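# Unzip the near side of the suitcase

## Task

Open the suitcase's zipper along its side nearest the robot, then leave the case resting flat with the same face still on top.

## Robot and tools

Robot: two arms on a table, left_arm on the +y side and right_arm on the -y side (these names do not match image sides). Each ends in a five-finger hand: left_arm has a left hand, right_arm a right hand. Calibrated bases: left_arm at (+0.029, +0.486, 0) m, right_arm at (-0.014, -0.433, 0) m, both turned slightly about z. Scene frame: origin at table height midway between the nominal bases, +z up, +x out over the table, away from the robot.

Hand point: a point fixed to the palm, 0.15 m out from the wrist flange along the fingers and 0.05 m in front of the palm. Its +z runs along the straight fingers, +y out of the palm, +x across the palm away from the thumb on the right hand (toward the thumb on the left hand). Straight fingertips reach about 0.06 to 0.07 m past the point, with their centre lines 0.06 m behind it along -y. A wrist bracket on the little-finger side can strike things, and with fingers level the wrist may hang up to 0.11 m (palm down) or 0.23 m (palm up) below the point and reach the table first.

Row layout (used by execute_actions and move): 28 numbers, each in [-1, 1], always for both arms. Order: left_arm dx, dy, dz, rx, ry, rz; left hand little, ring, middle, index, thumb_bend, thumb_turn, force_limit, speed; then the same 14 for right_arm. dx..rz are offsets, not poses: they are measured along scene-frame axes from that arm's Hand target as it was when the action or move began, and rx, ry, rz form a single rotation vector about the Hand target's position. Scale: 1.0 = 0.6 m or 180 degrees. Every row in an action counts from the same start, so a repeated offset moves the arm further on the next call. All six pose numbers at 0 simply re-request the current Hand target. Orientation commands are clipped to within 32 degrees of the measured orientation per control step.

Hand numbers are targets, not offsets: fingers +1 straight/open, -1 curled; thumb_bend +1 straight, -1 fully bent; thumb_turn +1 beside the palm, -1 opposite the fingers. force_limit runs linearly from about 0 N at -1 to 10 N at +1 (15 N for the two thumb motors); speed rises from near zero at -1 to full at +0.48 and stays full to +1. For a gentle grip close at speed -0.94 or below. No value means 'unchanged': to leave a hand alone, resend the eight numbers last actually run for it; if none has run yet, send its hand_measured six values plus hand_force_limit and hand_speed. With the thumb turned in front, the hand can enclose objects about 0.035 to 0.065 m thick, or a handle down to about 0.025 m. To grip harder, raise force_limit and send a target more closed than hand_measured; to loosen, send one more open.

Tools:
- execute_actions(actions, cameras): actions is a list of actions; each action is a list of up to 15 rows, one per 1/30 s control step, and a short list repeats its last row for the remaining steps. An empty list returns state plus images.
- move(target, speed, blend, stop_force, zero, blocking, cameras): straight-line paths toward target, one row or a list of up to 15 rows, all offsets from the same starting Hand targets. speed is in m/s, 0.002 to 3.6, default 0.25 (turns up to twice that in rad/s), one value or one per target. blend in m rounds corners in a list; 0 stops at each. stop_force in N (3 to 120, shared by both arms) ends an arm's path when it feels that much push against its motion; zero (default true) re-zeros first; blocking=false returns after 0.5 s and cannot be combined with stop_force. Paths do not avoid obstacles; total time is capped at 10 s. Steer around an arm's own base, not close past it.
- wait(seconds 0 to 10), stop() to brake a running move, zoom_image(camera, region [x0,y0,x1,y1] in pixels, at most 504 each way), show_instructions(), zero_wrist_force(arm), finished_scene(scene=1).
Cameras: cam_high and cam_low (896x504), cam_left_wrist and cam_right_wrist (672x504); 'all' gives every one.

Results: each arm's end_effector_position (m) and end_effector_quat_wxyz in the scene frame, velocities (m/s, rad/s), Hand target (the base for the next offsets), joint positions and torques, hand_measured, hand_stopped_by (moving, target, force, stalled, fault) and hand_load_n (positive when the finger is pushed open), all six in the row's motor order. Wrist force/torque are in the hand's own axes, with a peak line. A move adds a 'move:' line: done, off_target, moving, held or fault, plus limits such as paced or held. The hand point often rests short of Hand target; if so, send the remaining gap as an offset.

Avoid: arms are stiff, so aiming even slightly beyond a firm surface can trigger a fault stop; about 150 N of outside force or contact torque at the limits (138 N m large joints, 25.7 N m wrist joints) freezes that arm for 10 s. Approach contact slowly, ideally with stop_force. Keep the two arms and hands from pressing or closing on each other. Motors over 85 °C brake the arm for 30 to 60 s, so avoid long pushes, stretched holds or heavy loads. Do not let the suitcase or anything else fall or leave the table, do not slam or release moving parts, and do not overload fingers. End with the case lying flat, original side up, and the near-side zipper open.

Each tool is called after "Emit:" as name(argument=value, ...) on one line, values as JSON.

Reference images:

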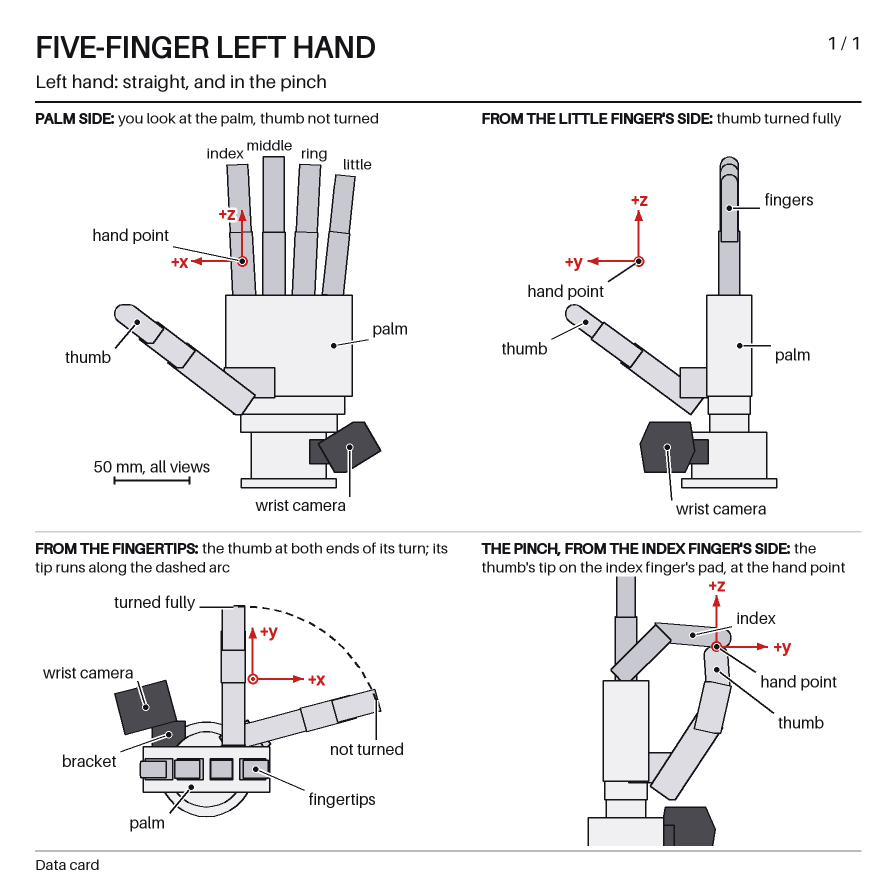

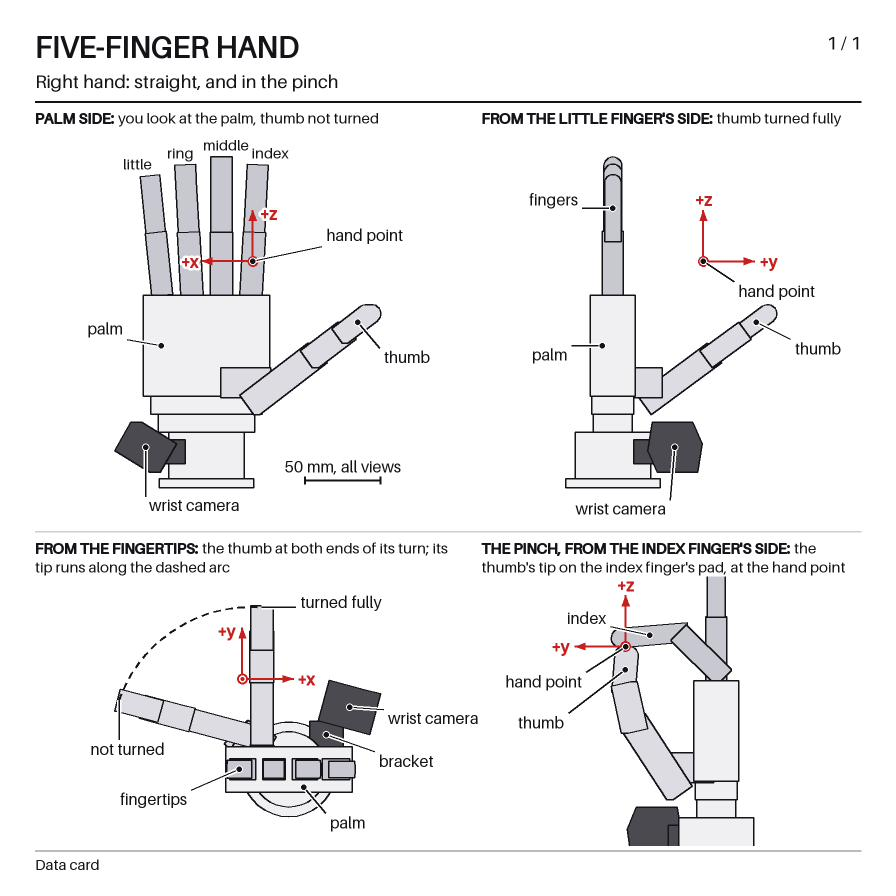

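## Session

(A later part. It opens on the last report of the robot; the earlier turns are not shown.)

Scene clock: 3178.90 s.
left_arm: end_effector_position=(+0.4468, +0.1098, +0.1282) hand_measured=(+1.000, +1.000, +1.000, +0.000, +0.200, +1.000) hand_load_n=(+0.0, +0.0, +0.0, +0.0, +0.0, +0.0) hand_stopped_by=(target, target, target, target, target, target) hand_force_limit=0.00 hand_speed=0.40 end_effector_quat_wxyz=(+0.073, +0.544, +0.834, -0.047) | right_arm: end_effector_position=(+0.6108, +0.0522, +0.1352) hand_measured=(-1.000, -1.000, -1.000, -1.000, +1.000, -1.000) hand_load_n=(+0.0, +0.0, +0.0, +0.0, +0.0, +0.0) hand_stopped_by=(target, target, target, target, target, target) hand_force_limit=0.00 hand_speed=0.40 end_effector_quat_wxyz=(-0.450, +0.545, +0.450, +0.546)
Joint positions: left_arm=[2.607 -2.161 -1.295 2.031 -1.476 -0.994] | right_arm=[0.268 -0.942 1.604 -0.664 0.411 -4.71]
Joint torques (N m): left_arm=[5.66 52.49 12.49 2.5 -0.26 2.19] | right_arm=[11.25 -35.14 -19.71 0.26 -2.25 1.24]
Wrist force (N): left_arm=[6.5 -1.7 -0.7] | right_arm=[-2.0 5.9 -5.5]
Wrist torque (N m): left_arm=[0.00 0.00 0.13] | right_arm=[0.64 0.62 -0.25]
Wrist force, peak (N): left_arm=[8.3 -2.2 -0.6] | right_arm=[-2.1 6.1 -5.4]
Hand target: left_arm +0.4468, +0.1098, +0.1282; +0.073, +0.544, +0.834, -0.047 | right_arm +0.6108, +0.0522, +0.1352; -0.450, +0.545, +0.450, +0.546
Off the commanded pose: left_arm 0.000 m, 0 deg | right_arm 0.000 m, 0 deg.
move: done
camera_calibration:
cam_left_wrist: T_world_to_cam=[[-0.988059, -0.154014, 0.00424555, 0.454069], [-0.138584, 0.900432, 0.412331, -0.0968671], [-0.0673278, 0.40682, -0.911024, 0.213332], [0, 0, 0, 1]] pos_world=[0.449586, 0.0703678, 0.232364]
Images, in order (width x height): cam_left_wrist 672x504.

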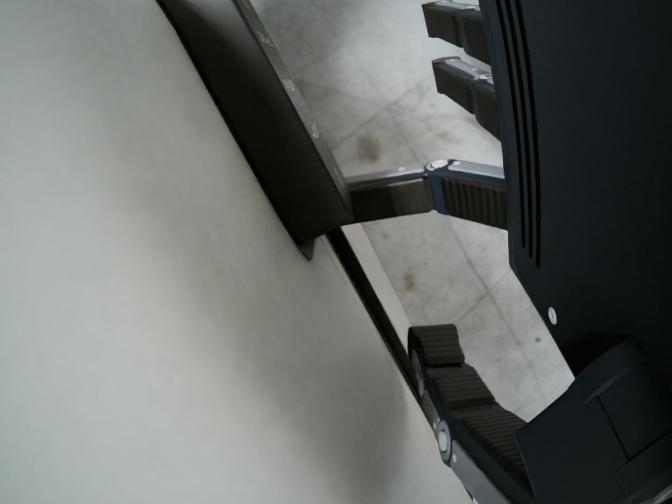

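Emit:
move(target=[0.0282,-0.0413,0,0,0,0,1,1,1,0,0.2,1,0,0.4,0,0,0,0,0,0,-1,-1,-1,-1,1,-1,0,0.4], speed=0.012, stop_force=28, cameras=["cam_left_wrist", "cam_high"])

Scene clock: 3194.90 s.
left_arm: end_effector_position=(+0.4637, +0.0850, +0.1282) hand_measured=(+1.000, +1.000, +1.000, +0.000, +0.200, +1.000) hand_load_n=(+0.0, +0.0, +0.0, +0.0, +0.0, +0.0) hand_stopped_by=(target, target, target, target, target, target) hand_force_limit=0.00 hand_speed=0.40 end_effector_quat_wxyz=(+0.073, +0.544, +0.834, -0.047) | right_arm: end_effector_position=(+0.6108, +0.0522, +0.1352) hand_measured=(-1.000, -1.000, -1.000, -1.000, +1.000, -1.000) hand_load_n=(+0.0, +0.0, -0.5, +0.0, +0.0, +0.0) hand_stopped_by=(target, target, target, target, target, target) hand_force_limit=0.00 hand_speed=0.40 end_effector_quat_wxyz=(-0.450, +0.545, +0.450, +0.546)
Joint positions: left_arm=[2.585 -2.234 -1.173 1.984 -1.479 -1.015] | right_arm=[0.268 -0.942 1.604 -0.664 0.411 -4.71]
Joint torques (N m): left_arm=[6.16 55.2 12.31 2.39 -0.86 2.2] | right_arm=[10.29 -34.6 -15.8 0.19 -2.07 1.08]
Wrist force (N): left_arm=[6.1 -1.5 -0.4] | right_arm=[-1.9 5.7 -5.3]
Wrist torque (N m): left_arm=[-0.01 0.00 0.14] | right_arm=[0.61 0.62 -0.25]
Wrist force, peak (N): left_arm=[8.8 -2.4 -0.9] | right_arm=[-2.1 6.0 -5.5]
Hand target: left_arm +0.4637, +0.0850, +0.1282; +0.073, +0.544, +0.834, -0.047 | right_arm +0.6108, +0.0522, +0.1352; -0.450, +0.545, +0.450, +0.546
Off the commanded pose: left_arm 0.000 m, 0 deg | right_arm 0.000 m, 0 deg.
move: done
camera_calibration:
cam_left_wrist: T_world_to_cam=[[-0.98806, -0.154014, 0.00424571, 0.466948], [-0.138586, 0.900448, 0.412295, -0.0721854], [-0.0673224, 0.406784, -0.91104, 0.224562], [0, 0, 0, 1]] pos_world=[0.466486, 0.0455677, 0.232364]
Images, in order (width x height): cam_high 896x504, cam_left_wrist 672x504.

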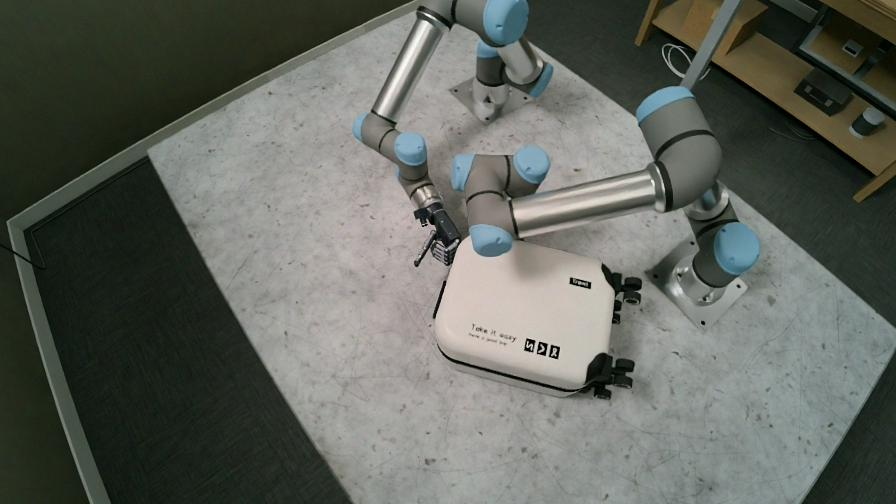

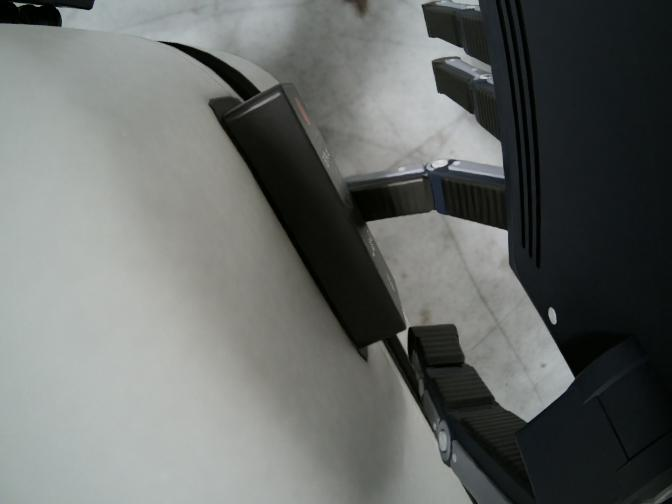

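Emit:
move(target=[0.0282,-0.0413,0,0,0,0,1,1,1,0,-0.4,1,0,0.4,0,0,0,0,0,0,-1,-1,-1,-1,1,-1,0,0.4], speed=0.012, stop_force=28, cameras=["cam_left_wrist", "cam_right_wrist"])

Scene clock: 3204.73 s.
left_arm: end_effector_position=(+0.4806, +0.0602, +0.1282) hand_measured=(+1.000, +1.000, +1.000, +0.000, -0.400, +1.000) hand_load_n=(+0.0, +0.0, +0.0, +2.5, +0.0, +0.0) hand_stopped_by=(target, target, target, target, target, target) hand_force_limit=0.00 hand_speed=0.40 end_effector_quat_wxyz=(+0.073, +0.544, +0.834, -0.047) | right_arm: end_effector_position=(+0.6108, +0.0523, +0.1352) hand_measured=(-1.000, -1.000, -1.000, -1.000, +1.000, -1.000) hand_load_n=(+0.0, +0.0, +0.0, +0.0, +0.0, +0.5) hand_stopped_by=(target, target, target, target, target, target) hand_force_limit=0.00 hand_speed=0.40 end_effector_quat_wxyz=(-0.450, +0.545, +0.450, +0.546)
Joint positions: left_arm=[2.566 -2.312 -1.039 1.929 -1.482 -1.034] | right_arm=[0.268 -0.942 1.604 -0.664 0.411 -4.71]
Joint torques (N m): left_arm=[7.92 58.69 11.42 1.21 -2.29 1.53] | right_arm=[0.86 -34.46 -11.83 0.14 -0.99 1.13]
Wrist force (N): left_arm=[0.5 -3.1 0.9] | right_arm=[-1.6 2.8 -4.3]
Wrist torque (N m): left_arm=[-0.02 -0.05 0.14] | right_arm=[0.45 0.56 -0.32]
Wrist force, peak (N): left_arm=[8.6 -2.8 -1.3] | right_arm=[-2.1 6.6 -5.9]
Hand target: left_arm +0.4806, +0.0602, +0.1282; +0.073, +0.544, +0.834, -0.047 | right_arm +0.6108, +0.0522, +0.1352; -0.450, +0.545, +0.450, +0.546
Off the commanded pose: left_arm 0.000 m, 0 deg | right_arm 0.000 m, 0 deg.
move: done
camera_calibration:
cam_left_wrist: T_world_to_cam=[[-0.98806, -0.154014, 0.00424571, 0.479826], [-0.138586, 0.900448, 0.412295, -0.0475122], [-0.0673224, 0.406784, -0.91104, 0.235788], [0, 0, 0, 1]] pos_world=[0.483386, 0.0207677, 0.232364]
cam_right_wrist: T_world_to_cam=[[0.944364, -0.142718, 0.296324, -0.609893], [0.175845, -0.542286, -0.821586, 0.0327934], [0.277948, 0.827984, -0.487019, -0.0268596], [0, 0, 0, 1]] pos_world=[0.57766, -0.0470202, 0.194587]
Images, in order (width x height): cam_left_wrist 672x504, cam_right_wrist 672x504.

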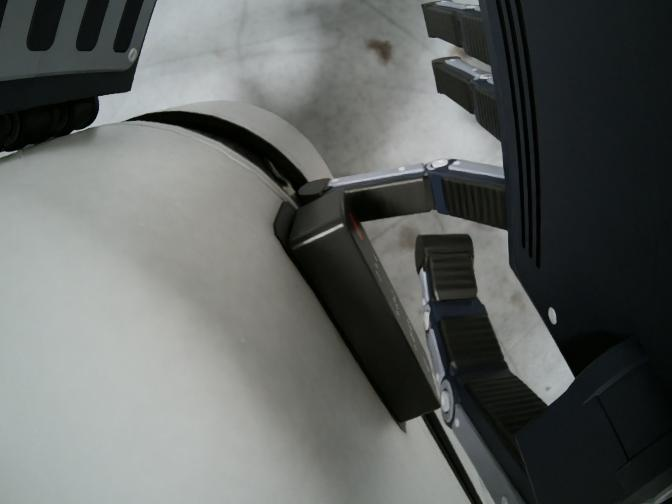

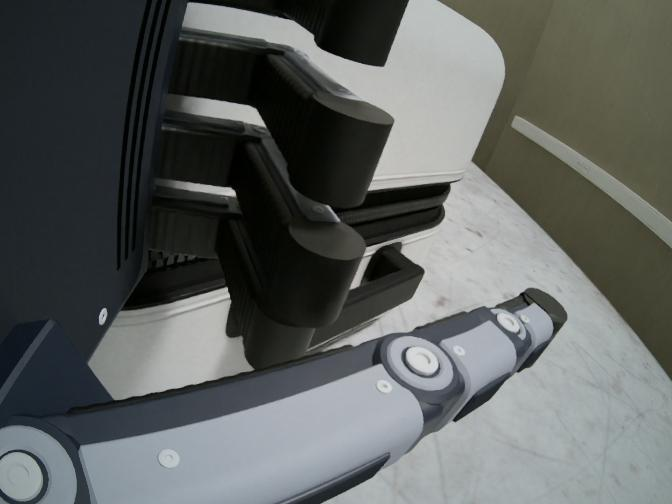

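Emit:
zoom_image(camera="cam_left_wrist", region=[130, 90, 370, 270])

Scaled by 2.100 from the camera's 672x504 image, which has a finer 960x720 frame.

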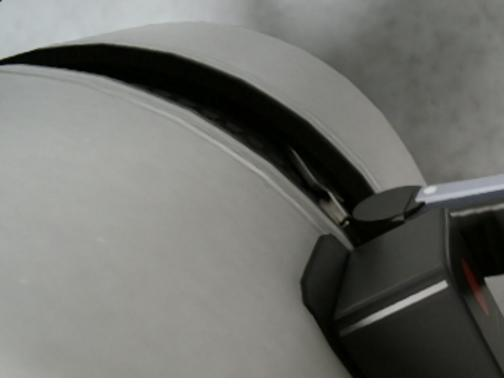

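Emit:
move(target=[-0.0413,-0.0282,0,0,0,0,1,1,1,0,-0.4,1,0,0.4,0,0,0,0,0,0,-1,-1,-1,-1,1,-1,0,0.4], speed=0.04, cameras=["cam_left_wrist"])

Emit:
zoom_image(camera="cam_left_wrist", region=[60, 60, 360, 285])

Scene clock: 3217.23 s.
left_arm: end_effector_position=(+0.4558, +0.0433, +0.1282) hand_measured=(+1.000, +1.000, +1.000, +0.000, -0.400, +1.000) hand_load_n=(+0.0, +0.0, +0.0, +0.0, +0.0, +0.0) hand_stopped_by=(target, target, target, target, target, target) hand_force_limit=0.00 hand_speed=0.40 end_effector_quat_wxyz=(+0.073, +0.544, +0.834, -0.047) end_effector_velocity=(+0.003, +0.002, -0.001) end_effector_angular_velocity=(+0.001, -0.001, -0.001) | right_arm: end_effector_position=(+0.6108, +0.0522, +0.1352) hand_measured=(-1.000, -1.000, -1.000, -1.000, +1.000, -1.000) hand_load_n=(+0.0, +0.0, +0.0, +0.0, +0.0, +0.0) hand_stopped_by=(target, target, target, target, target, target) hand_force_limit=0.00 hand_speed=0.40 end_effector_quat_wxyz=(-0.450, +0.545, +0.450, +0.546)
Joint positions: left_arm=[2.516 -2.303 -1.053 1.939 -1.489 -1.084] | right_arm=[0.268 -0.942 1.604 -0.664 0.411 -4.71]
Joint velocities: left_arm=[0.005 -0.002 0.001 0.001 0 0.006] | right_arm=[within noise]
Joint torques (N m): left_arm=[6.95 48.13 21.85 -0.94 -0.49 1.67] | right_arm=[-3.15 -35.29 -9.01 0.03 -0.08 0.87]
Wrist force (N): left_arm=[0.1 0.0 0.2] | right_arm=[-1.6 2.8 -4.2]
Wrist torque (N m): left_arm=[-0.01 -0.02 0.09] | right_arm=[0.44 0.55 -0.32]
Wrist force, peak (N): left_arm=[0.5 -3.3 0.8] | right_arm=[-1.7 3.0 -4.3]
Hand target: left_arm +0.4558, +0.0433, +0.1282; +0.073, +0.544, +0.834, -0.047 | right_arm +0.6108, +0.0522, +0.1352; -0.450, +0.545, +0.450, +0.546
Off the commanded pose: left_arm 0.000 m, 0 deg | right_arm 0.000 m, 0 deg.
move: done
camera_calibration:
cam_left_wrist: T_world_to_cam=[[-0.988052, -0.154066, 0.00411569, 0.452747], [-0.138684, 0.900422, 0.412319, -0.0356922], [-0.06723, 0.406822, -0.91103, 0.240948], [0, 0, 0, 1]] pos_world=[0.458586, 0.00386789, 0.232364]
Images, in order (width x height): cam_left_wrist 672x504.

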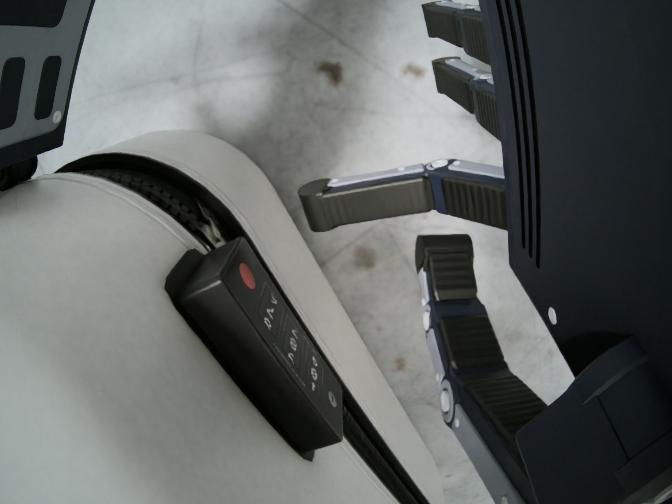

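Scaled by 1.680 from the camera's 672x504 image, which has a finer 960x720 frame.

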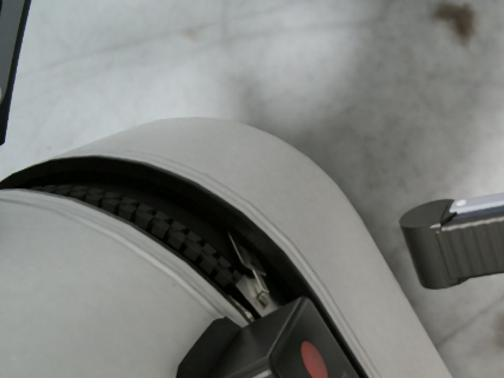

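Emit:
move(target=[0.0278,0.0361,0,0,0,0,1,1,1,0,-0.4,1,0,0.4,0,0,0,0,0,0,-1,-1,-1,-1,1,-1,0,0.4], speed=0.03, stop_force=4)

Emit:
move(target=[0.0206,0.0141,0,0,0,0,1,1,1,0,-0.4,1,0,0.4,0,0,0,0,0,0,-1,-1,-1,-1,1,-1,0,0.4], speed=0.008, stop_force=4, cameras=["cam_left_wrist"])

Emit:
zoom_image(camera="cam_left_wrist", region=[180, 90, 380, 270])

Scene clock: 3233.23 s.
left_arm: end_effector_position=(+0.4725, +0.0649, +0.1282) hand_measured=(+1.000, +1.000, +1.000, +0.000, -0.400, +1.000) hand_load_n=(+0.0, +0.0, +0.0, +0.0, +0.0, +0.0) hand_stopped_by=(target, target, target, target, target, target) hand_force_limit=0.00 hand_speed=0.40 end_effector_quat_wxyz=(+0.073, +0.544, +0.834, -0.047) | right_arm: end_effector_position=(+0.6108, +0.0522, +0.1352) hand_measured=(-1.000, -1.000, -1.000, -1.000, +1.000, -1.000) hand_load_n=(+0.0, +0.0, +0.0, +0.0, +0.0, +0.5) hand_stopped_by=(target, target, target, target, target, target) hand_force_limit=0.00 hand_speed=0.40 end_effector_quat_wxyz=(-0.450, +0.545, +0.450, +0.546)
Joint positions: left_arm=[2.565 -2.288 -1.081 1.947 -1.482 -1.036] | right_arm=[0.268 -0.942 1.604 -0.664 0.411 -4.71]
Joint torques (N m): left_arm=[-6.12 41.4 22.75 -3.42 -1.42 -1.62] | right_arm=[-2.89 -35.79 -5.79 0.04 -0.06 0.95]
Wrist force (N): left_arm=[0.2 0.0 0.5] | right_arm=[-1.4 2.8 -3.9]
Wrist torque (N m): left_arm=[-0.02 -0.03 0.04] | right_arm=[0.42 0.51 -0.31]
Wrist force, peak (N): left_arm=[0.5 0.0 0.6] | right_arm=[-1.7 3.0 -4.3]
Hand target: left_arm +0.4725, +0.0650, +0.1282; +0.073, +0.544, +0.834, -0.047 | right_arm +0.6108, +0.0522, +0.1352; -0.450, +0.545, +0.450, +0.546
Off the commanded pose: left_arm 0.000 m, 0 deg | right_arm 0.000 m, 0 deg.
move: done

Scene clock: 3234.73 s.
left_arm: end_effector_position=(+0.4771, +0.0681, +0.1282) hand_measured=(+1.000, +1.000, +1.000, +0.000, -0.400, +1.000) hand_load_n=(+0.0, +0.0, +0.0, +1.5, +0.0, +0.0) hand_stopped_by=(target, target, target, target, target, target) hand_force_limit=0.00 hand_speed=0.40 end_effector_quat_wxyz=(+0.073, +0.544, +0.834, -0.047) | right_arm: end_effector_position=(+0.6108, +0.0522, +0.1352) hand_measured=(-1.000, -1.000, -1.000, -1.000, +1.000, -1.000) hand_load_n=(+0.0, +0.0, +0.0, +0.0, +0.0, +0.5) hand_stopped_by=(target, target, target, target, target, target) hand_force_limit=0.00 hand_speed=0.40 end_effector_quat_wxyz=(-0.450, +0.545, +0.450, +0.546)
Joint positions: left_arm=[2.574 -2.29 -1.077 1.945 -1.48 -1.027] | right_arm=[0.268 -0.942 1.604 -0.664 0.411 -4.71]
Joint torques (N m): left_arm=[-5.43 55.72 10.59 0.95 -2.14 -1.55] | right_arm=[-3.21 -35.56 -5.75 0.01 -0.21 0.91]
Wrist force (N): left_arm=[0.1 -1.5 0.8] | right_arm=[-2.0 0.1 -1.3]
Wrist torque (N m): left_arm=[0.00 -0.05 0.05] | right_arm=[0.15 0.44 -0.46]
Wrist force, peak (N): left_arm=[0.1 -4.6 0.6] | right_arm=[-1.6 3.0 -4.3]
Hand target: left_arm +0.4771, +0.0681, +0.1282; +0.073, +0.544, +0.834, -0.047 (not the last commanded pose) | right_arm +0.6108, +0.0522, +0.1352; -0.450, +0.545, +0.450, +0.546
Off the commanded pose: left_arm 0.009 m, 0 deg | right_arm 0.000 m, 0 deg.
move: contact (left_arm)
camera_calibration:
cam_left_wrist: T_world_to_cam=[[-0.988067, -0.153963, 0.00437541, 0.477556], [-0.138483, 0.900441, 0.412344, -0.0551713], [-0.0674256, 0.406818, -0.911018, 0.232381], [0, 0, 0, 1]] pos_world=[0.479886, 0.0286677, 0.232364]
Images, in order (width x height): cam_left_wrist 672x504.

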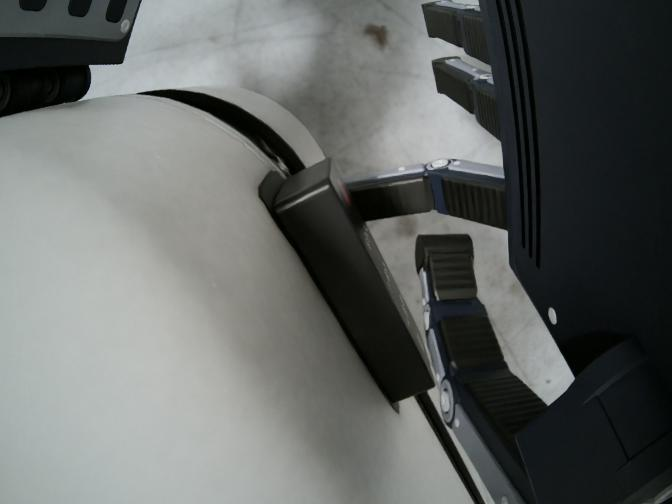

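Scaled by 2.520 from the camera's 672x504 image, which has a finer 960x720 frame.

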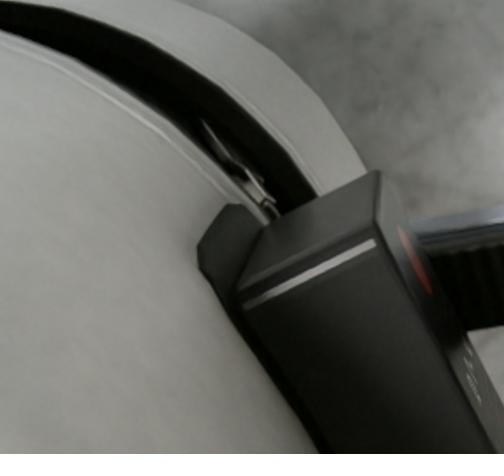

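Emit:
move(target=[0.0209,-0.0261,0,0,0,0,1,1,1,0,-0.4,1,0,0.4,0,0,0,0,0,0,-1,-1,-1,-1,1,-1,0,0.4], speed=0.008, stop_force=25, cameras=["cam_left_wrist"])

Emit:
zoom_image(camera="cam_left_wrist", region=[180, 90, 380, 270])

Scene clock: 3243.43 s.
left_arm: end_effector_position=(+0.4896, +0.0524, +0.1282) hand_measured=(+1.000, +1.000, +1.000, +0.000, -0.400, +1.000) hand_load_n=(+0.0, +0.0, +0.0, +2.5, +0.0, -0.5) hand_stopped_by=(target, target, target, target, target, target) hand_force_limit=0.00 hand_speed=0.40 end_effector_quat_wxyz=(+0.073, +0.544, +0.834, -0.047) | right_arm: end_effector_position=(+0.6108, +0.0522, +0.1352) hand_measured=(-1.000, -1.000, -1.000, -1.000, +1.000, -1.000) hand_load_n=(+0.0, +0.0, +0.0, +0.0, +0.0, +0.0) hand_stopped_by=(target, target, target, target, target, target) hand_force_limit=0.00 hand_speed=0.40 end_effector_quat_wxyz=(-0.450, +0.545, +0.450, +0.546)
Joint positions: left_arm=[2.564 -2.345 -0.98 1.904 -1.482 -1.036] | right_arm=[0.268 -0.942 1.604 -0.664 0.411 -4.71]
Joint torques (N m): left_arm=[6.57 59.65 11.11 1.13 -2.3 1.46] | right_arm=[-3.53 -35.8 -6.39 -0.17 -0.28 0.78]
Wrist force (N): left_arm=[0.6 -2.9 1.2] | right_arm=[-1.9 0.3 -1.3]
Wrist torque (N m): left_arm=[-0.03 -0.05 0.12] | right_arm=[0.16 0.43 -0.45]
Wrist force, peak (N): left_arm=[1.3 -4.0 0.8] | right_arm=[-2.2 0.4 -1.5]
Hand target: left_arm +0.4896, +0.0524, +0.1282; +0.073, +0.544, +0.834, -0.047 | right_arm +0.6108, +0.0522, +0.1352; -0.450, +0.545, +0.450, +0.546
Off the commanded pose: left_arm 0.000 m, 0 deg | right_arm 0.000 m, 0 deg.
move: done
camera_calibration:
cam_left_wrist: T_world_to_cam=[[-0.988073, -0.153924, 0.00428479, 0.487514], [-0.138488, 0.900463, 0.412296, -0.0392896], [-0.0673206, 0.406785, -0.91104, 0.239565], [0, 0, 0, 1]] pos_world=[0.492386, 0.0129675, 0.232364]
Images, in order (width x height): cam_left_wrist 672x504.

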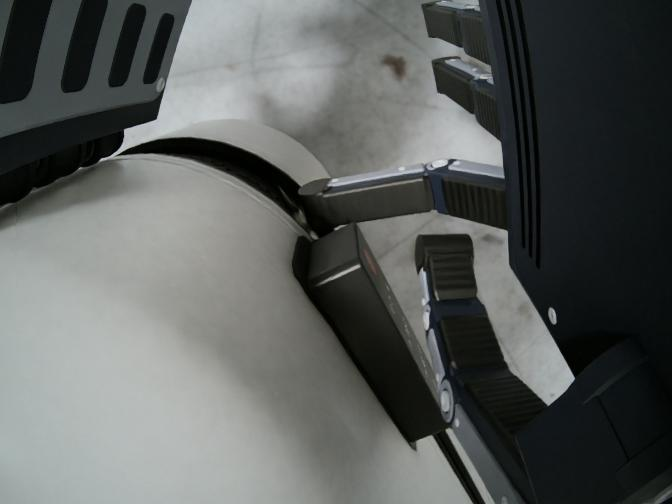

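Scaled by 2.520 from the camera's 672x504 image, which has a finer 960x720 frame.

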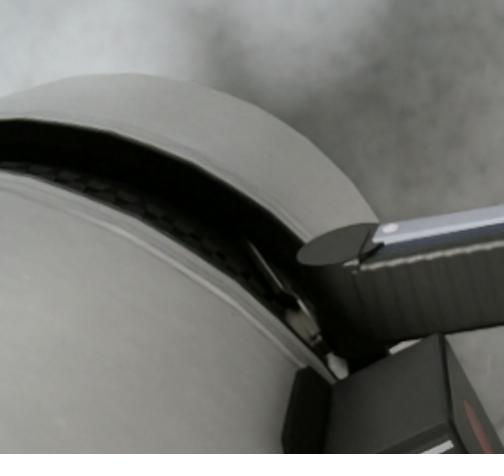

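Emit:
move(target=[-0.0413,-0.0282,0,0,0,0,1,1,1,0,-0.4,1,0,0.4,0,0,0,0,0,0,-1,-1,-1,-1,1,-1,0,0.4], speed=0.05, cameras=["cam_left_wrist"])

Emit:
zoom_image(camera="cam_left_wrist", region=[120, 150, 300, 330])

Scene clock: 3252.20 s.
left_arm: end_effector_position=(+0.4648, +0.0355, +0.1282) hand_measured=(+1.000, +1.000, +1.000, +0.000, -0.400, +1.000) hand_load_n=(+0.0, +0.0, +0.0, +0.0, +0.0, +0.0) hand_stopped_by=(target, target, target, target, target, target) hand_force_limit=0.00 hand_speed=0.40 end_effector_quat_wxyz=(+0.073, +0.544, +0.834, -0.047) end_effector_velocity=(+0.003, +0.001, +0.000) end_effector_angular_velocity=(-0.001, -0.001, -0.001) | right_arm: end_effector_position=(+0.6108, +0.0522, +0.1352) hand_measured=(-1.000, -1.000, -1.000, -1.000, +1.000, -1.000) hand_load_n=(+0.0, +0.0, +0.0, +0.0, +0.0, +0.0) hand_stopped_by=(target, target, target, target, target, target) hand_force_limit=0.00 hand_speed=0.40 end_effector_quat_wxyz=(-0.450, +0.545, +0.450, +0.546)
Joint positions: left_arm=[2.515 -2.335 -0.996 1.915 -1.489 -1.085] | right_arm=[0.268 -0.942 1.604 -0.664 0.411 -4.71]
Joint velocities: left_arm=[0.005 0 0.001 0 0.001 0.006] | right_arm=[within noise]
Joint torques (N m): left_arm=[5.71 48.24 21.87 -1.38 -0.22 1.89] | right_arm=[-2.48 -36.04 -6.01 -0.03 -0.29 0.73]
Wrist force (N): left_arm=[0.2 -0.1 0.4] | right_arm=[-2.1 0.4 -1.3]
Wrist torque (N m): left_arm=[-0.04 -0.03 0.09] | right_arm=[0.18 0.45 -0.45]
Wrist force, peak (N): left_arm=[0.5 -3.0 1.0] | right_arm=[-2.1 0.3 -1.6]
Hand target: left_arm +0.4648, +0.0355, +0.1282; +0.073, +0.544, +0.834, -0.047 | right_arm +0.6108, +0.0522, +0.1352; -0.450, +0.545, +0.450, +0.546
Off the commanded pose: left_arm 0.000 m, 0 deg | right_arm 0.000 m, 0 deg.
move: done
camera_calibration:
cam_left_wrist: T_world_to_cam=[[-0.988046, -0.154104, 0.00420662, 0.460413], [-0.138684, 0.900433, 0.412295, -0.0274153], [-0.0673242, 0.406783, -0.911041, 0.244772], [0, 0, 0, 1]] pos_world=[0.467586, -0.00393215, 0.232364]
Images, in order (width x height): cam_left_wrist 672x504.

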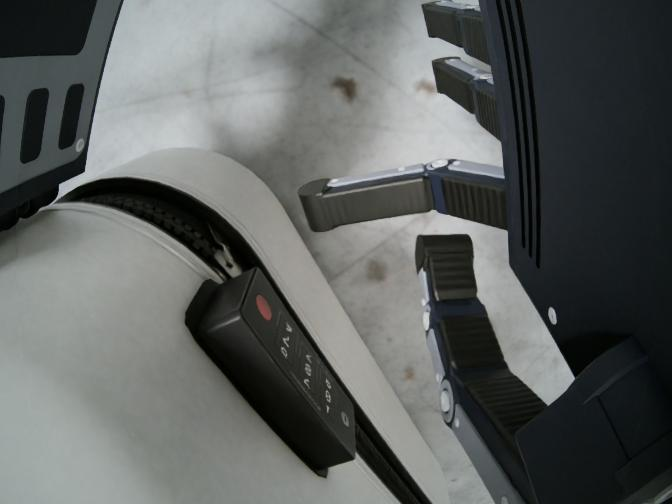

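Scaled by 2.800 from the camera's 672x504 image, which has a finer 960x720 frame.

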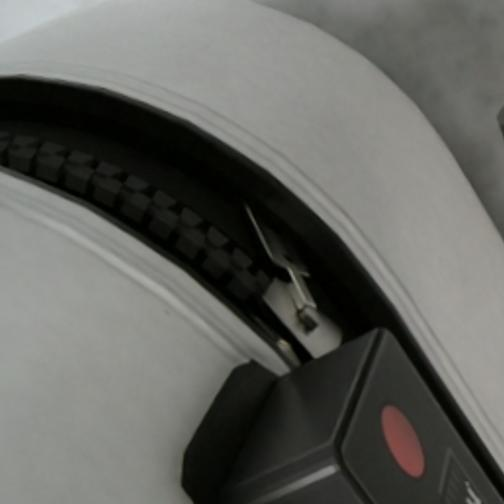

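Emit:
zoom_image(camera="cam_left_wrist", region=[240, 230, 440, 504])

Scaled by 1.839 from the camera's 672x504 image, which has a finer 960x720 frame.

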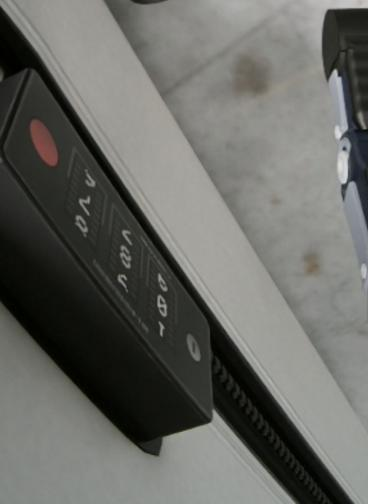

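Emit:
move(target=[[0,0,0,0,0,0,1,1,1,0,-0.4,1,0,0.4,0.0188,-0.0275,0,0,0,0,-1,-1,-1,-1,1,-1,0,0.4],[0,0,0,0,0,0,1,1,1,0,-0.4,1,0,0.4,0.0876,0.0195,0,0,0,0,-1,-1,-1,-1,1,-1,0,0.4]], speed=0.08, blend=[0.005,0])

Emit:
move(target=[0,0,0,0,0,0,1,1,1,0,-0.4,1,0,0.4,-0.0282,0.0413,0,0,0,0,-1,-1,-1,-1,1,-1,0,0.4], speed=0.015, stop_force=4, cameras=["cam_left_wrist", "cam_high"])

Scene clock: 3353.03 s.
left_arm: end_effector_position=(+0.4648, +0.0355, +0.1282) hand_measured=(+1.000, +1.000, +1.000, +0.000, -0.400, +1.000) hand_load_n=(+0.0, +0.0, +0.0, +0.0, +0.0, +0.0) hand_stopped_by=(target, target, target, target, target, target) hand_force_limit=0.00 hand_speed=0.40 end_effector_quat_wxyz=(+0.073, +0.544, +0.834, -0.047) | right_arm: end_effector_position=(+0.6633, +0.0640, +0.1352) hand_measured=(-1.000, -1.000, -1.000, -1.000, +1.000, -1.000) hand_load_n=(+0.0, +0.0, +0.0, +0.0, +0.0, +0.5) hand_stopped_by=(target, target, target, target, target, target) hand_force_limit=0.00 hand_speed=0.40 end_effector_quat_wxyz=(-0.450, +0.545, +0.450, +0.546)
Joint positions: left_arm=[2.515 -2.335 -0.996 1.915 -1.489 -1.085] | right_arm=[0.269 -0.839 1.414 -0.578 0.411 -4.711]
Joint torques (N m): left_arm=[6.61 43.25 22.97 -4.96 1.51 -1.1] | right_arm=[-7.97 -50.72 -20.48 -1.29 -1.19 0.22]
Wrist force (N): left_arm=[0.3 -0.1 0.2] | right_arm=[-2.2 -0.6 -0.6]
Wrist torque (N m): left_arm=[-0.03 -0.04 0.08] | right_arm=[0.11 0.37 -0.43]
Wrist force, peak (N): left_arm=[0.4 -0.3 0.5] | right_arm=[-2.4 0.3 -1.4]
Hand target: left_arm +0.4648, +0.0355, +0.1282; +0.073, +0.544, +0.834, -0.047 | right_arm +0.6633, +0.0639, +0.1352; -0.450, +0.545, +0.450, +0.546
Off the commanded pose: left_arm 0.000 m, 0 deg | right_arm 0.000 m, 0 deg.
move: done

Scene clock: 3355.27 s.
left_arm: end_effector_position=(+0.4648, +0.0355, +0.1282) hand_measured=(+1.000, +1.000, +1.000, +0.000, -0.400, +1.000) hand_load_n=(+0.0, -0.5, +0.0, +0.0, +0.0, +0.0) hand_stopped_by=(target, target, target, target, target, target) hand_force_limit=0.00 hand_speed=0.40 end_effector_quat_wxyz=(+0.073, +0.544, +0.834, -0.047) | right_arm: end_effector_position=(+0.6543, +0.0772, +0.1352) hand_measured=(-1.000, -1.000, -1.000, -1.000, +1.000, -1.000) hand_load_n=(+0.0, +0.0, +0.0, +0.0, +0.0, +0.5) hand_stopped_by=(target, target, target, target, target, target) hand_force_limit=0.00 hand_speed=0.40 end_effector_quat_wxyz=(-0.450, +0.545, +0.449, +0.546)
Joint positions: left_arm=[2.515 -2.335 -0.996 1.915 -1.489 -1.085] | right_arm=[0.293 -0.844 1.423 -0.582 0.436 -4.711]
Joint torques (N m): left_arm=[6.35 43.43 22.08 -4.97 1.43 -0.69] | right_arm=[-7.69 -38.46 -28.61 0.44 0.84 -0.29]
Wrist force (N): left_arm=[0.2 0.0 0.5] | right_arm=[-2.0 -0.8 -0.6]
Wrist torque (N m): left_arm=[-0.03 -0.03 0.07] | right_arm=[0.07 0.35 -0.42]
Wrist force, peak (N): left_arm=[0.4 -0.1 0.7] | right_arm=[-2.2 2.9 -5.8]
Hand target: left_arm +0.4648, +0.0355, +0.1282; +0.073, +0.544, +0.834, -0.047 | right_arm +0.6543, +0.0772, +0.1352; -0.450, +0.545, +0.449, +0.546 (not the last commanded pose)
Off the commanded pose: left_arm 0.000 m, 0 deg | right_arm 0.014 m, 0 deg.
move: contact (right_arm)
camera_calibration:
cam_left_wrist: T_world_to_cam=[[-0.988073, -0.153924, 0.00428479, 0.460507], [-0.138488, 0.900463, 0.412296, -0.0274924], [-0.0673206, 0.406785, -0.91104, 0.244777], [0, 0, 0, 1]] pos_world=[0.467686, -0.00393249, 0.232364]
Images, in order (width x height): cam_high 896x504, cam_left_wrist 672x504.

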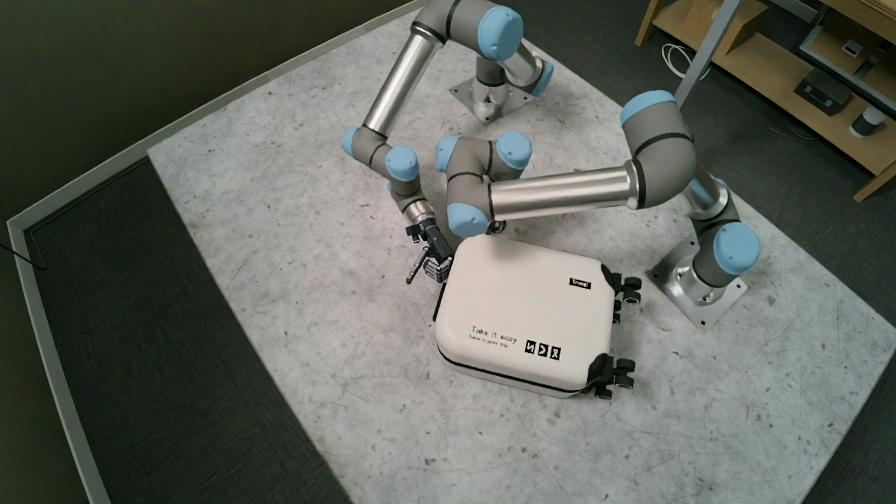

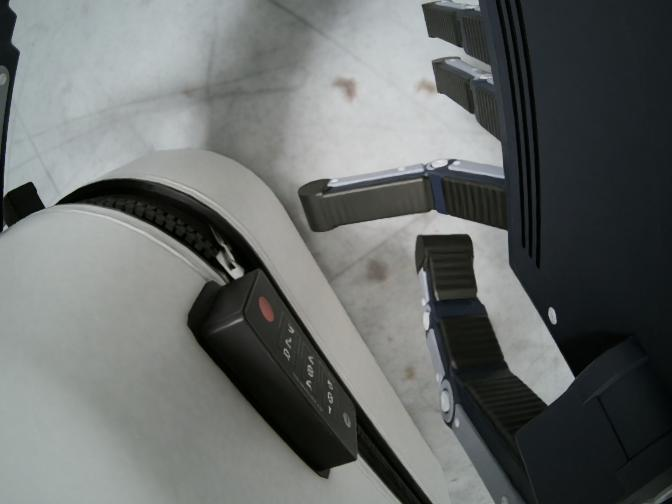

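Emit:
execute_actions(actions=[])

Scene clock: 3370.80 s.
left_arm: end_effector_position=(+0.4648, +0.0355, +0.1282) hand_measured=(+1.000, +1.000, +1.000, +0.000, -0.400, +1.000) hand_load_n=(+0.0, +0.0, +0.0, +0.0, +0.0, +0.0) hand_stopped_by=(target, target, target, target, target, target) hand_force_limit=0.00 hand_speed=0.40 end_effector_quat_wxyz=(+0.073, +0.544, +0.834, -0.047) | right_arm: end_effector_position=(+0.6543, +0.0772, +0.1352) hand_measured=(-1.000, -1.000, -1.000, -1.000, +1.000, -1.000) hand_load_n=(+0.0, +0.0, +0.0, +0.0, +0.0, +0.5) hand_stopped_by=(target, target, target, target, target, target) hand_force_limit=0.00 hand_speed=0.40 end_effector_quat_wxyz=(-0.450, +0.545, +0.449, +0.546)
Joint positions: left_arm=[2.515 -2.335 -0.996 1.915 -1.489 -1.085] | right_arm=[0.293 -0.844 1.423 -0.582 0.436 -4.711]
Joint velocities: within noise
Joint torques (N m): left_arm=[6.65 43.91 22.67 -4.95 1.52 -0.32] | right_arm=[-7.08 -38.44 -28.14 0.57 0.87 1.55]
Motor temperatures (°C): left_arm=[29 32 31 40 36 34] | right_arm=[33 31 30 39 40 39]
Wrist force (N): left_arm=[0.1 0.0 0.5] | right_arm=[-2.1 -0.7 -0.6]
Wrist torque (N m): left_arm=[-0.03 0.00 0.06] | right_arm=[0.09 0.37 -0.42]
Wrist force, peak (N): left_arm=[0.4 -0.2 0.6] | right_arm=[-2.6 -0.7 -0.8]
Hand target: left_arm +0.4648, +0.0355, +0.1282; +0.073, +0.544, +0.834, -0.047 | right_arm +0.6543, +0.0772, +0.1352; -0.450, +0.545, +0.449, +0.546 (not the last commanded pose)
Off the commanded pose: left_arm 0.000 m, 0 deg | right_arm 0.014 m, 0 deg.
camera_calibration:
cam_left_wrist: T_world_to_cam=[[-0.988073, -0.153924, 0.00428479, 0.460507], [-0.138488, 0.900463, 0.412296, -0.0274924], [-0.0673206, 0.406785, -0.91104, 0.244777], [0, 0, 0, 1]] pos_world=[0.467686, -0.00393249, 0.232364]
cam_right_wrist: T_world_to_cam=[[0.944415, -0.142669, 0.296184, -0.647409], [0.175736, -0.542324, -0.821585, 0.0387679], [0.277843, 0.827967, -0.487107, -0.0595682], [0, 0, 0, 1]] pos_world=[0.621161, -0.02202, 0.194587]

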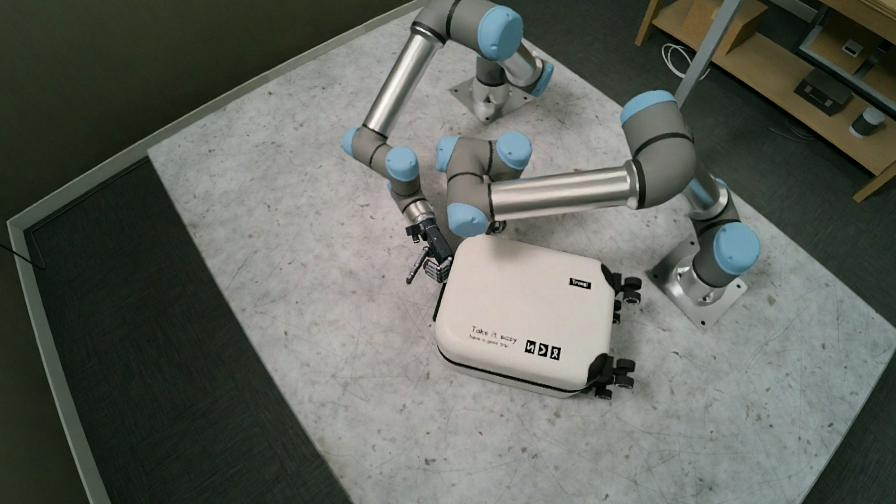

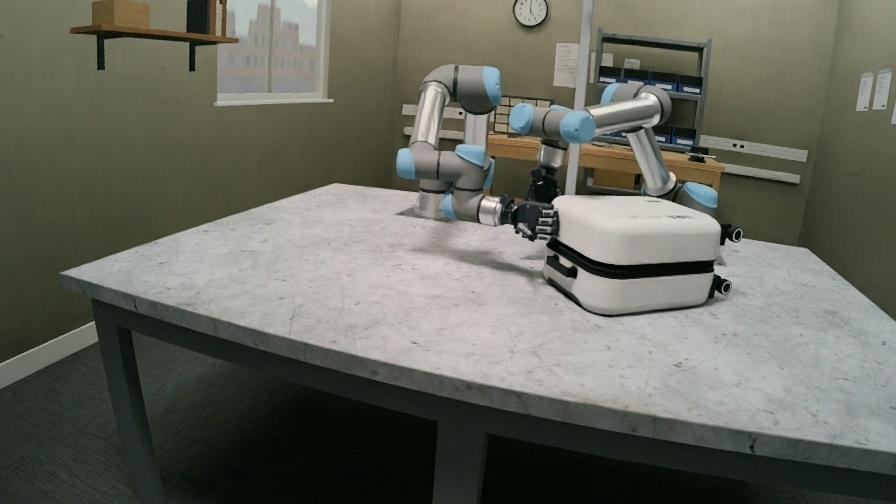

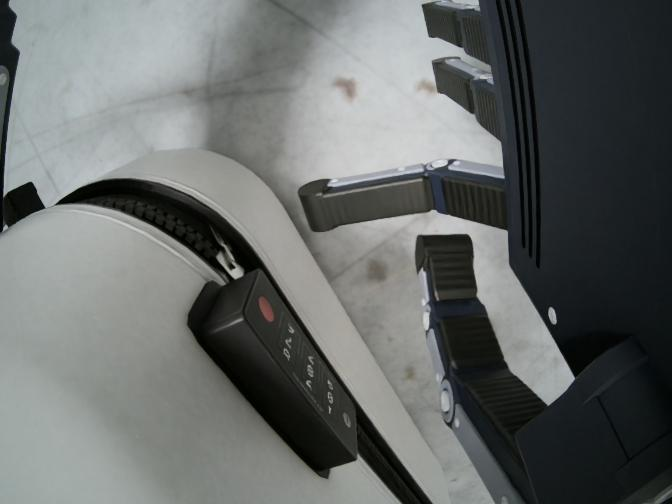

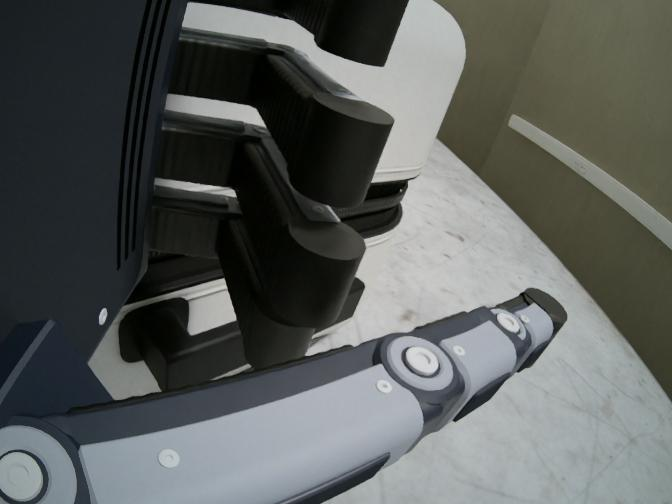

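Emit:
zoom_image(camera="cam_left_wrist", region=[40, 150, 320, 360])

Emit:
zoom_image(camera="cam_left_wrist", region=[300, 380, 460, 504])

Scaled by 1.800 from the camera's 672x504 image, which has a finer 960x720 frame.

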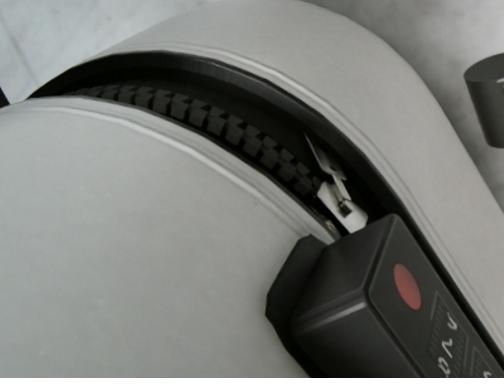

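Scaled by 3.150 from the camera's 672x504 image, which has a finer 960x720 frame.

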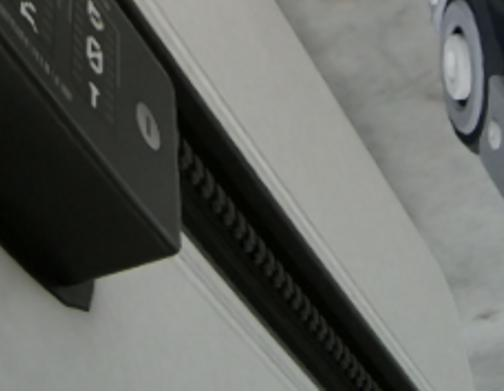

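Emit:
move(target=[-0.1362, 0.1695, 0, 0,0,0, 1,1,1,0,-0.4,1,0,0.4, 0,0,0,0,0,0, -1,-1,-1,-1,1,-1,0,0.4], speed=0.15, cameras=["cam_left_wrist"])

Scene clock: 3396.13 s.
left_arm: end_effector_position=(+0.3831, +0.1372, +0.1281) hand_measured=(+1.000, +1.000, +1.000, +0.000, -0.400, +1.000) hand_load_n=(+0.0, +0.0, +0.0, +0.0, +0.0, +0.0) hand_stopped_by=(target, target, target, target, target, target) hand_force_limit=0.00 hand_speed=0.40 end_effector_quat_wxyz=(+0.073, +0.544, +0.834, -0.047) | right_arm: end_effector_position=(+0.6543, +0.0772, +0.1352) hand_measured=(-1.000, -1.000, -1.000, -1.000, +1.000, -1.000) hand_load_n=(+0.0, +0.0, +0.0, +0.0, +0.0, +0.0) hand_stopped_by=(target, target, target, target, target, target) hand_force_limit=0.00 hand_speed=0.40 end_effector_quat_wxyz=(-0.450, +0.545, +0.449, +0.546)
Joint positions: left_arm=[2.581 -2.016 -1.523 2.116 -1.479 -1.019] | right_arm=[0.293 -0.844 1.423 -0.582 0.436 -4.711]
Joint torques (N m): left_arm=[-3.42 46.43 8.54 -4.17 -1.08 -1.3] | right_arm=[-7.68 -38.66 -28.03 0.38 0.8 1.57]
Wrist force (N): left_arm=[0.3 0.1 0.5] | right_arm=[-2.2 -0.6 -0.9]
Wrist torque (N m): left_arm=[0.00 -0.04 0.07] | right_arm=[0.11 0.37 -0.42]
Wrist force, peak (N): left_arm=[1.6 -0.4 0.3] | right_arm=[-2.4 -0.7 -0.9]
Hand target: left_arm +0.3831, +0.1372, +0.1282; +0.073, +0.544, +0.834, -0.047 | right_arm +0.6543, +0.0772, +0.1352; -0.450, +0.545, +0.449, +0.546
Off the commanded pose: left_arm 0.000 m, 0 deg | right_arm 0.000 m, 0 deg.
move: done
camera_calibration:
cam_left_wrist: T_world_to_cam=[[-0.988066, -0.153968, 0.0043898, 0.395413], [-0.138491, 0.900495, 0.412226, -0.13037], [-0.0674226, 0.406698, -0.911071, 0.197962], [0, 0, 0, 1]] pos_world=[0.385986, 0.0977673, 0.232363]
Images, in order (width x height): cam_left_wrist 672x504.

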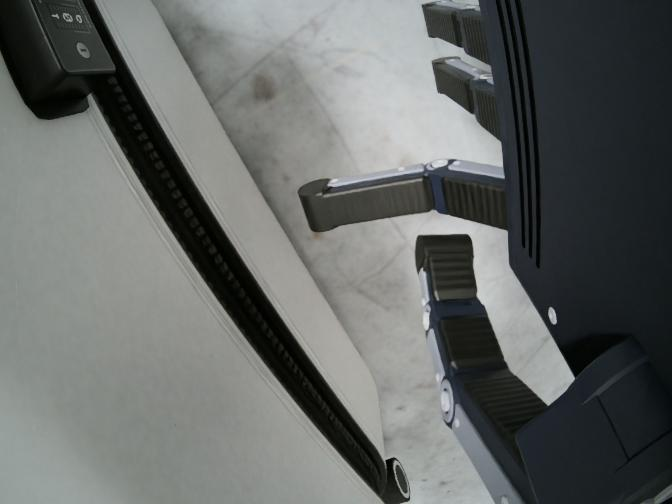

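Emit:
zoom_image(camera="cam_left_wrist", region=[80, 60, 260, 280])

Emit:
zoom_image(camera="cam_left_wrist", region=[210, 250, 420, 504])

Scaled by 2.291 from the camera's 672x504 image, which has a finer 960x720 frame.

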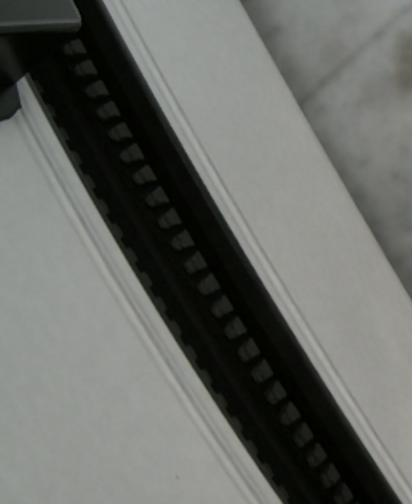

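Scaled by 1.984 from the camera's 672x504 image, which has a finer 960x720 frame.

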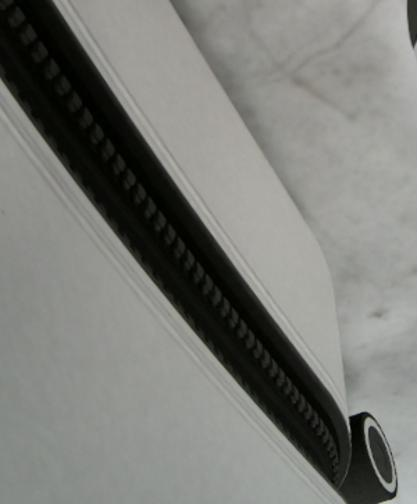

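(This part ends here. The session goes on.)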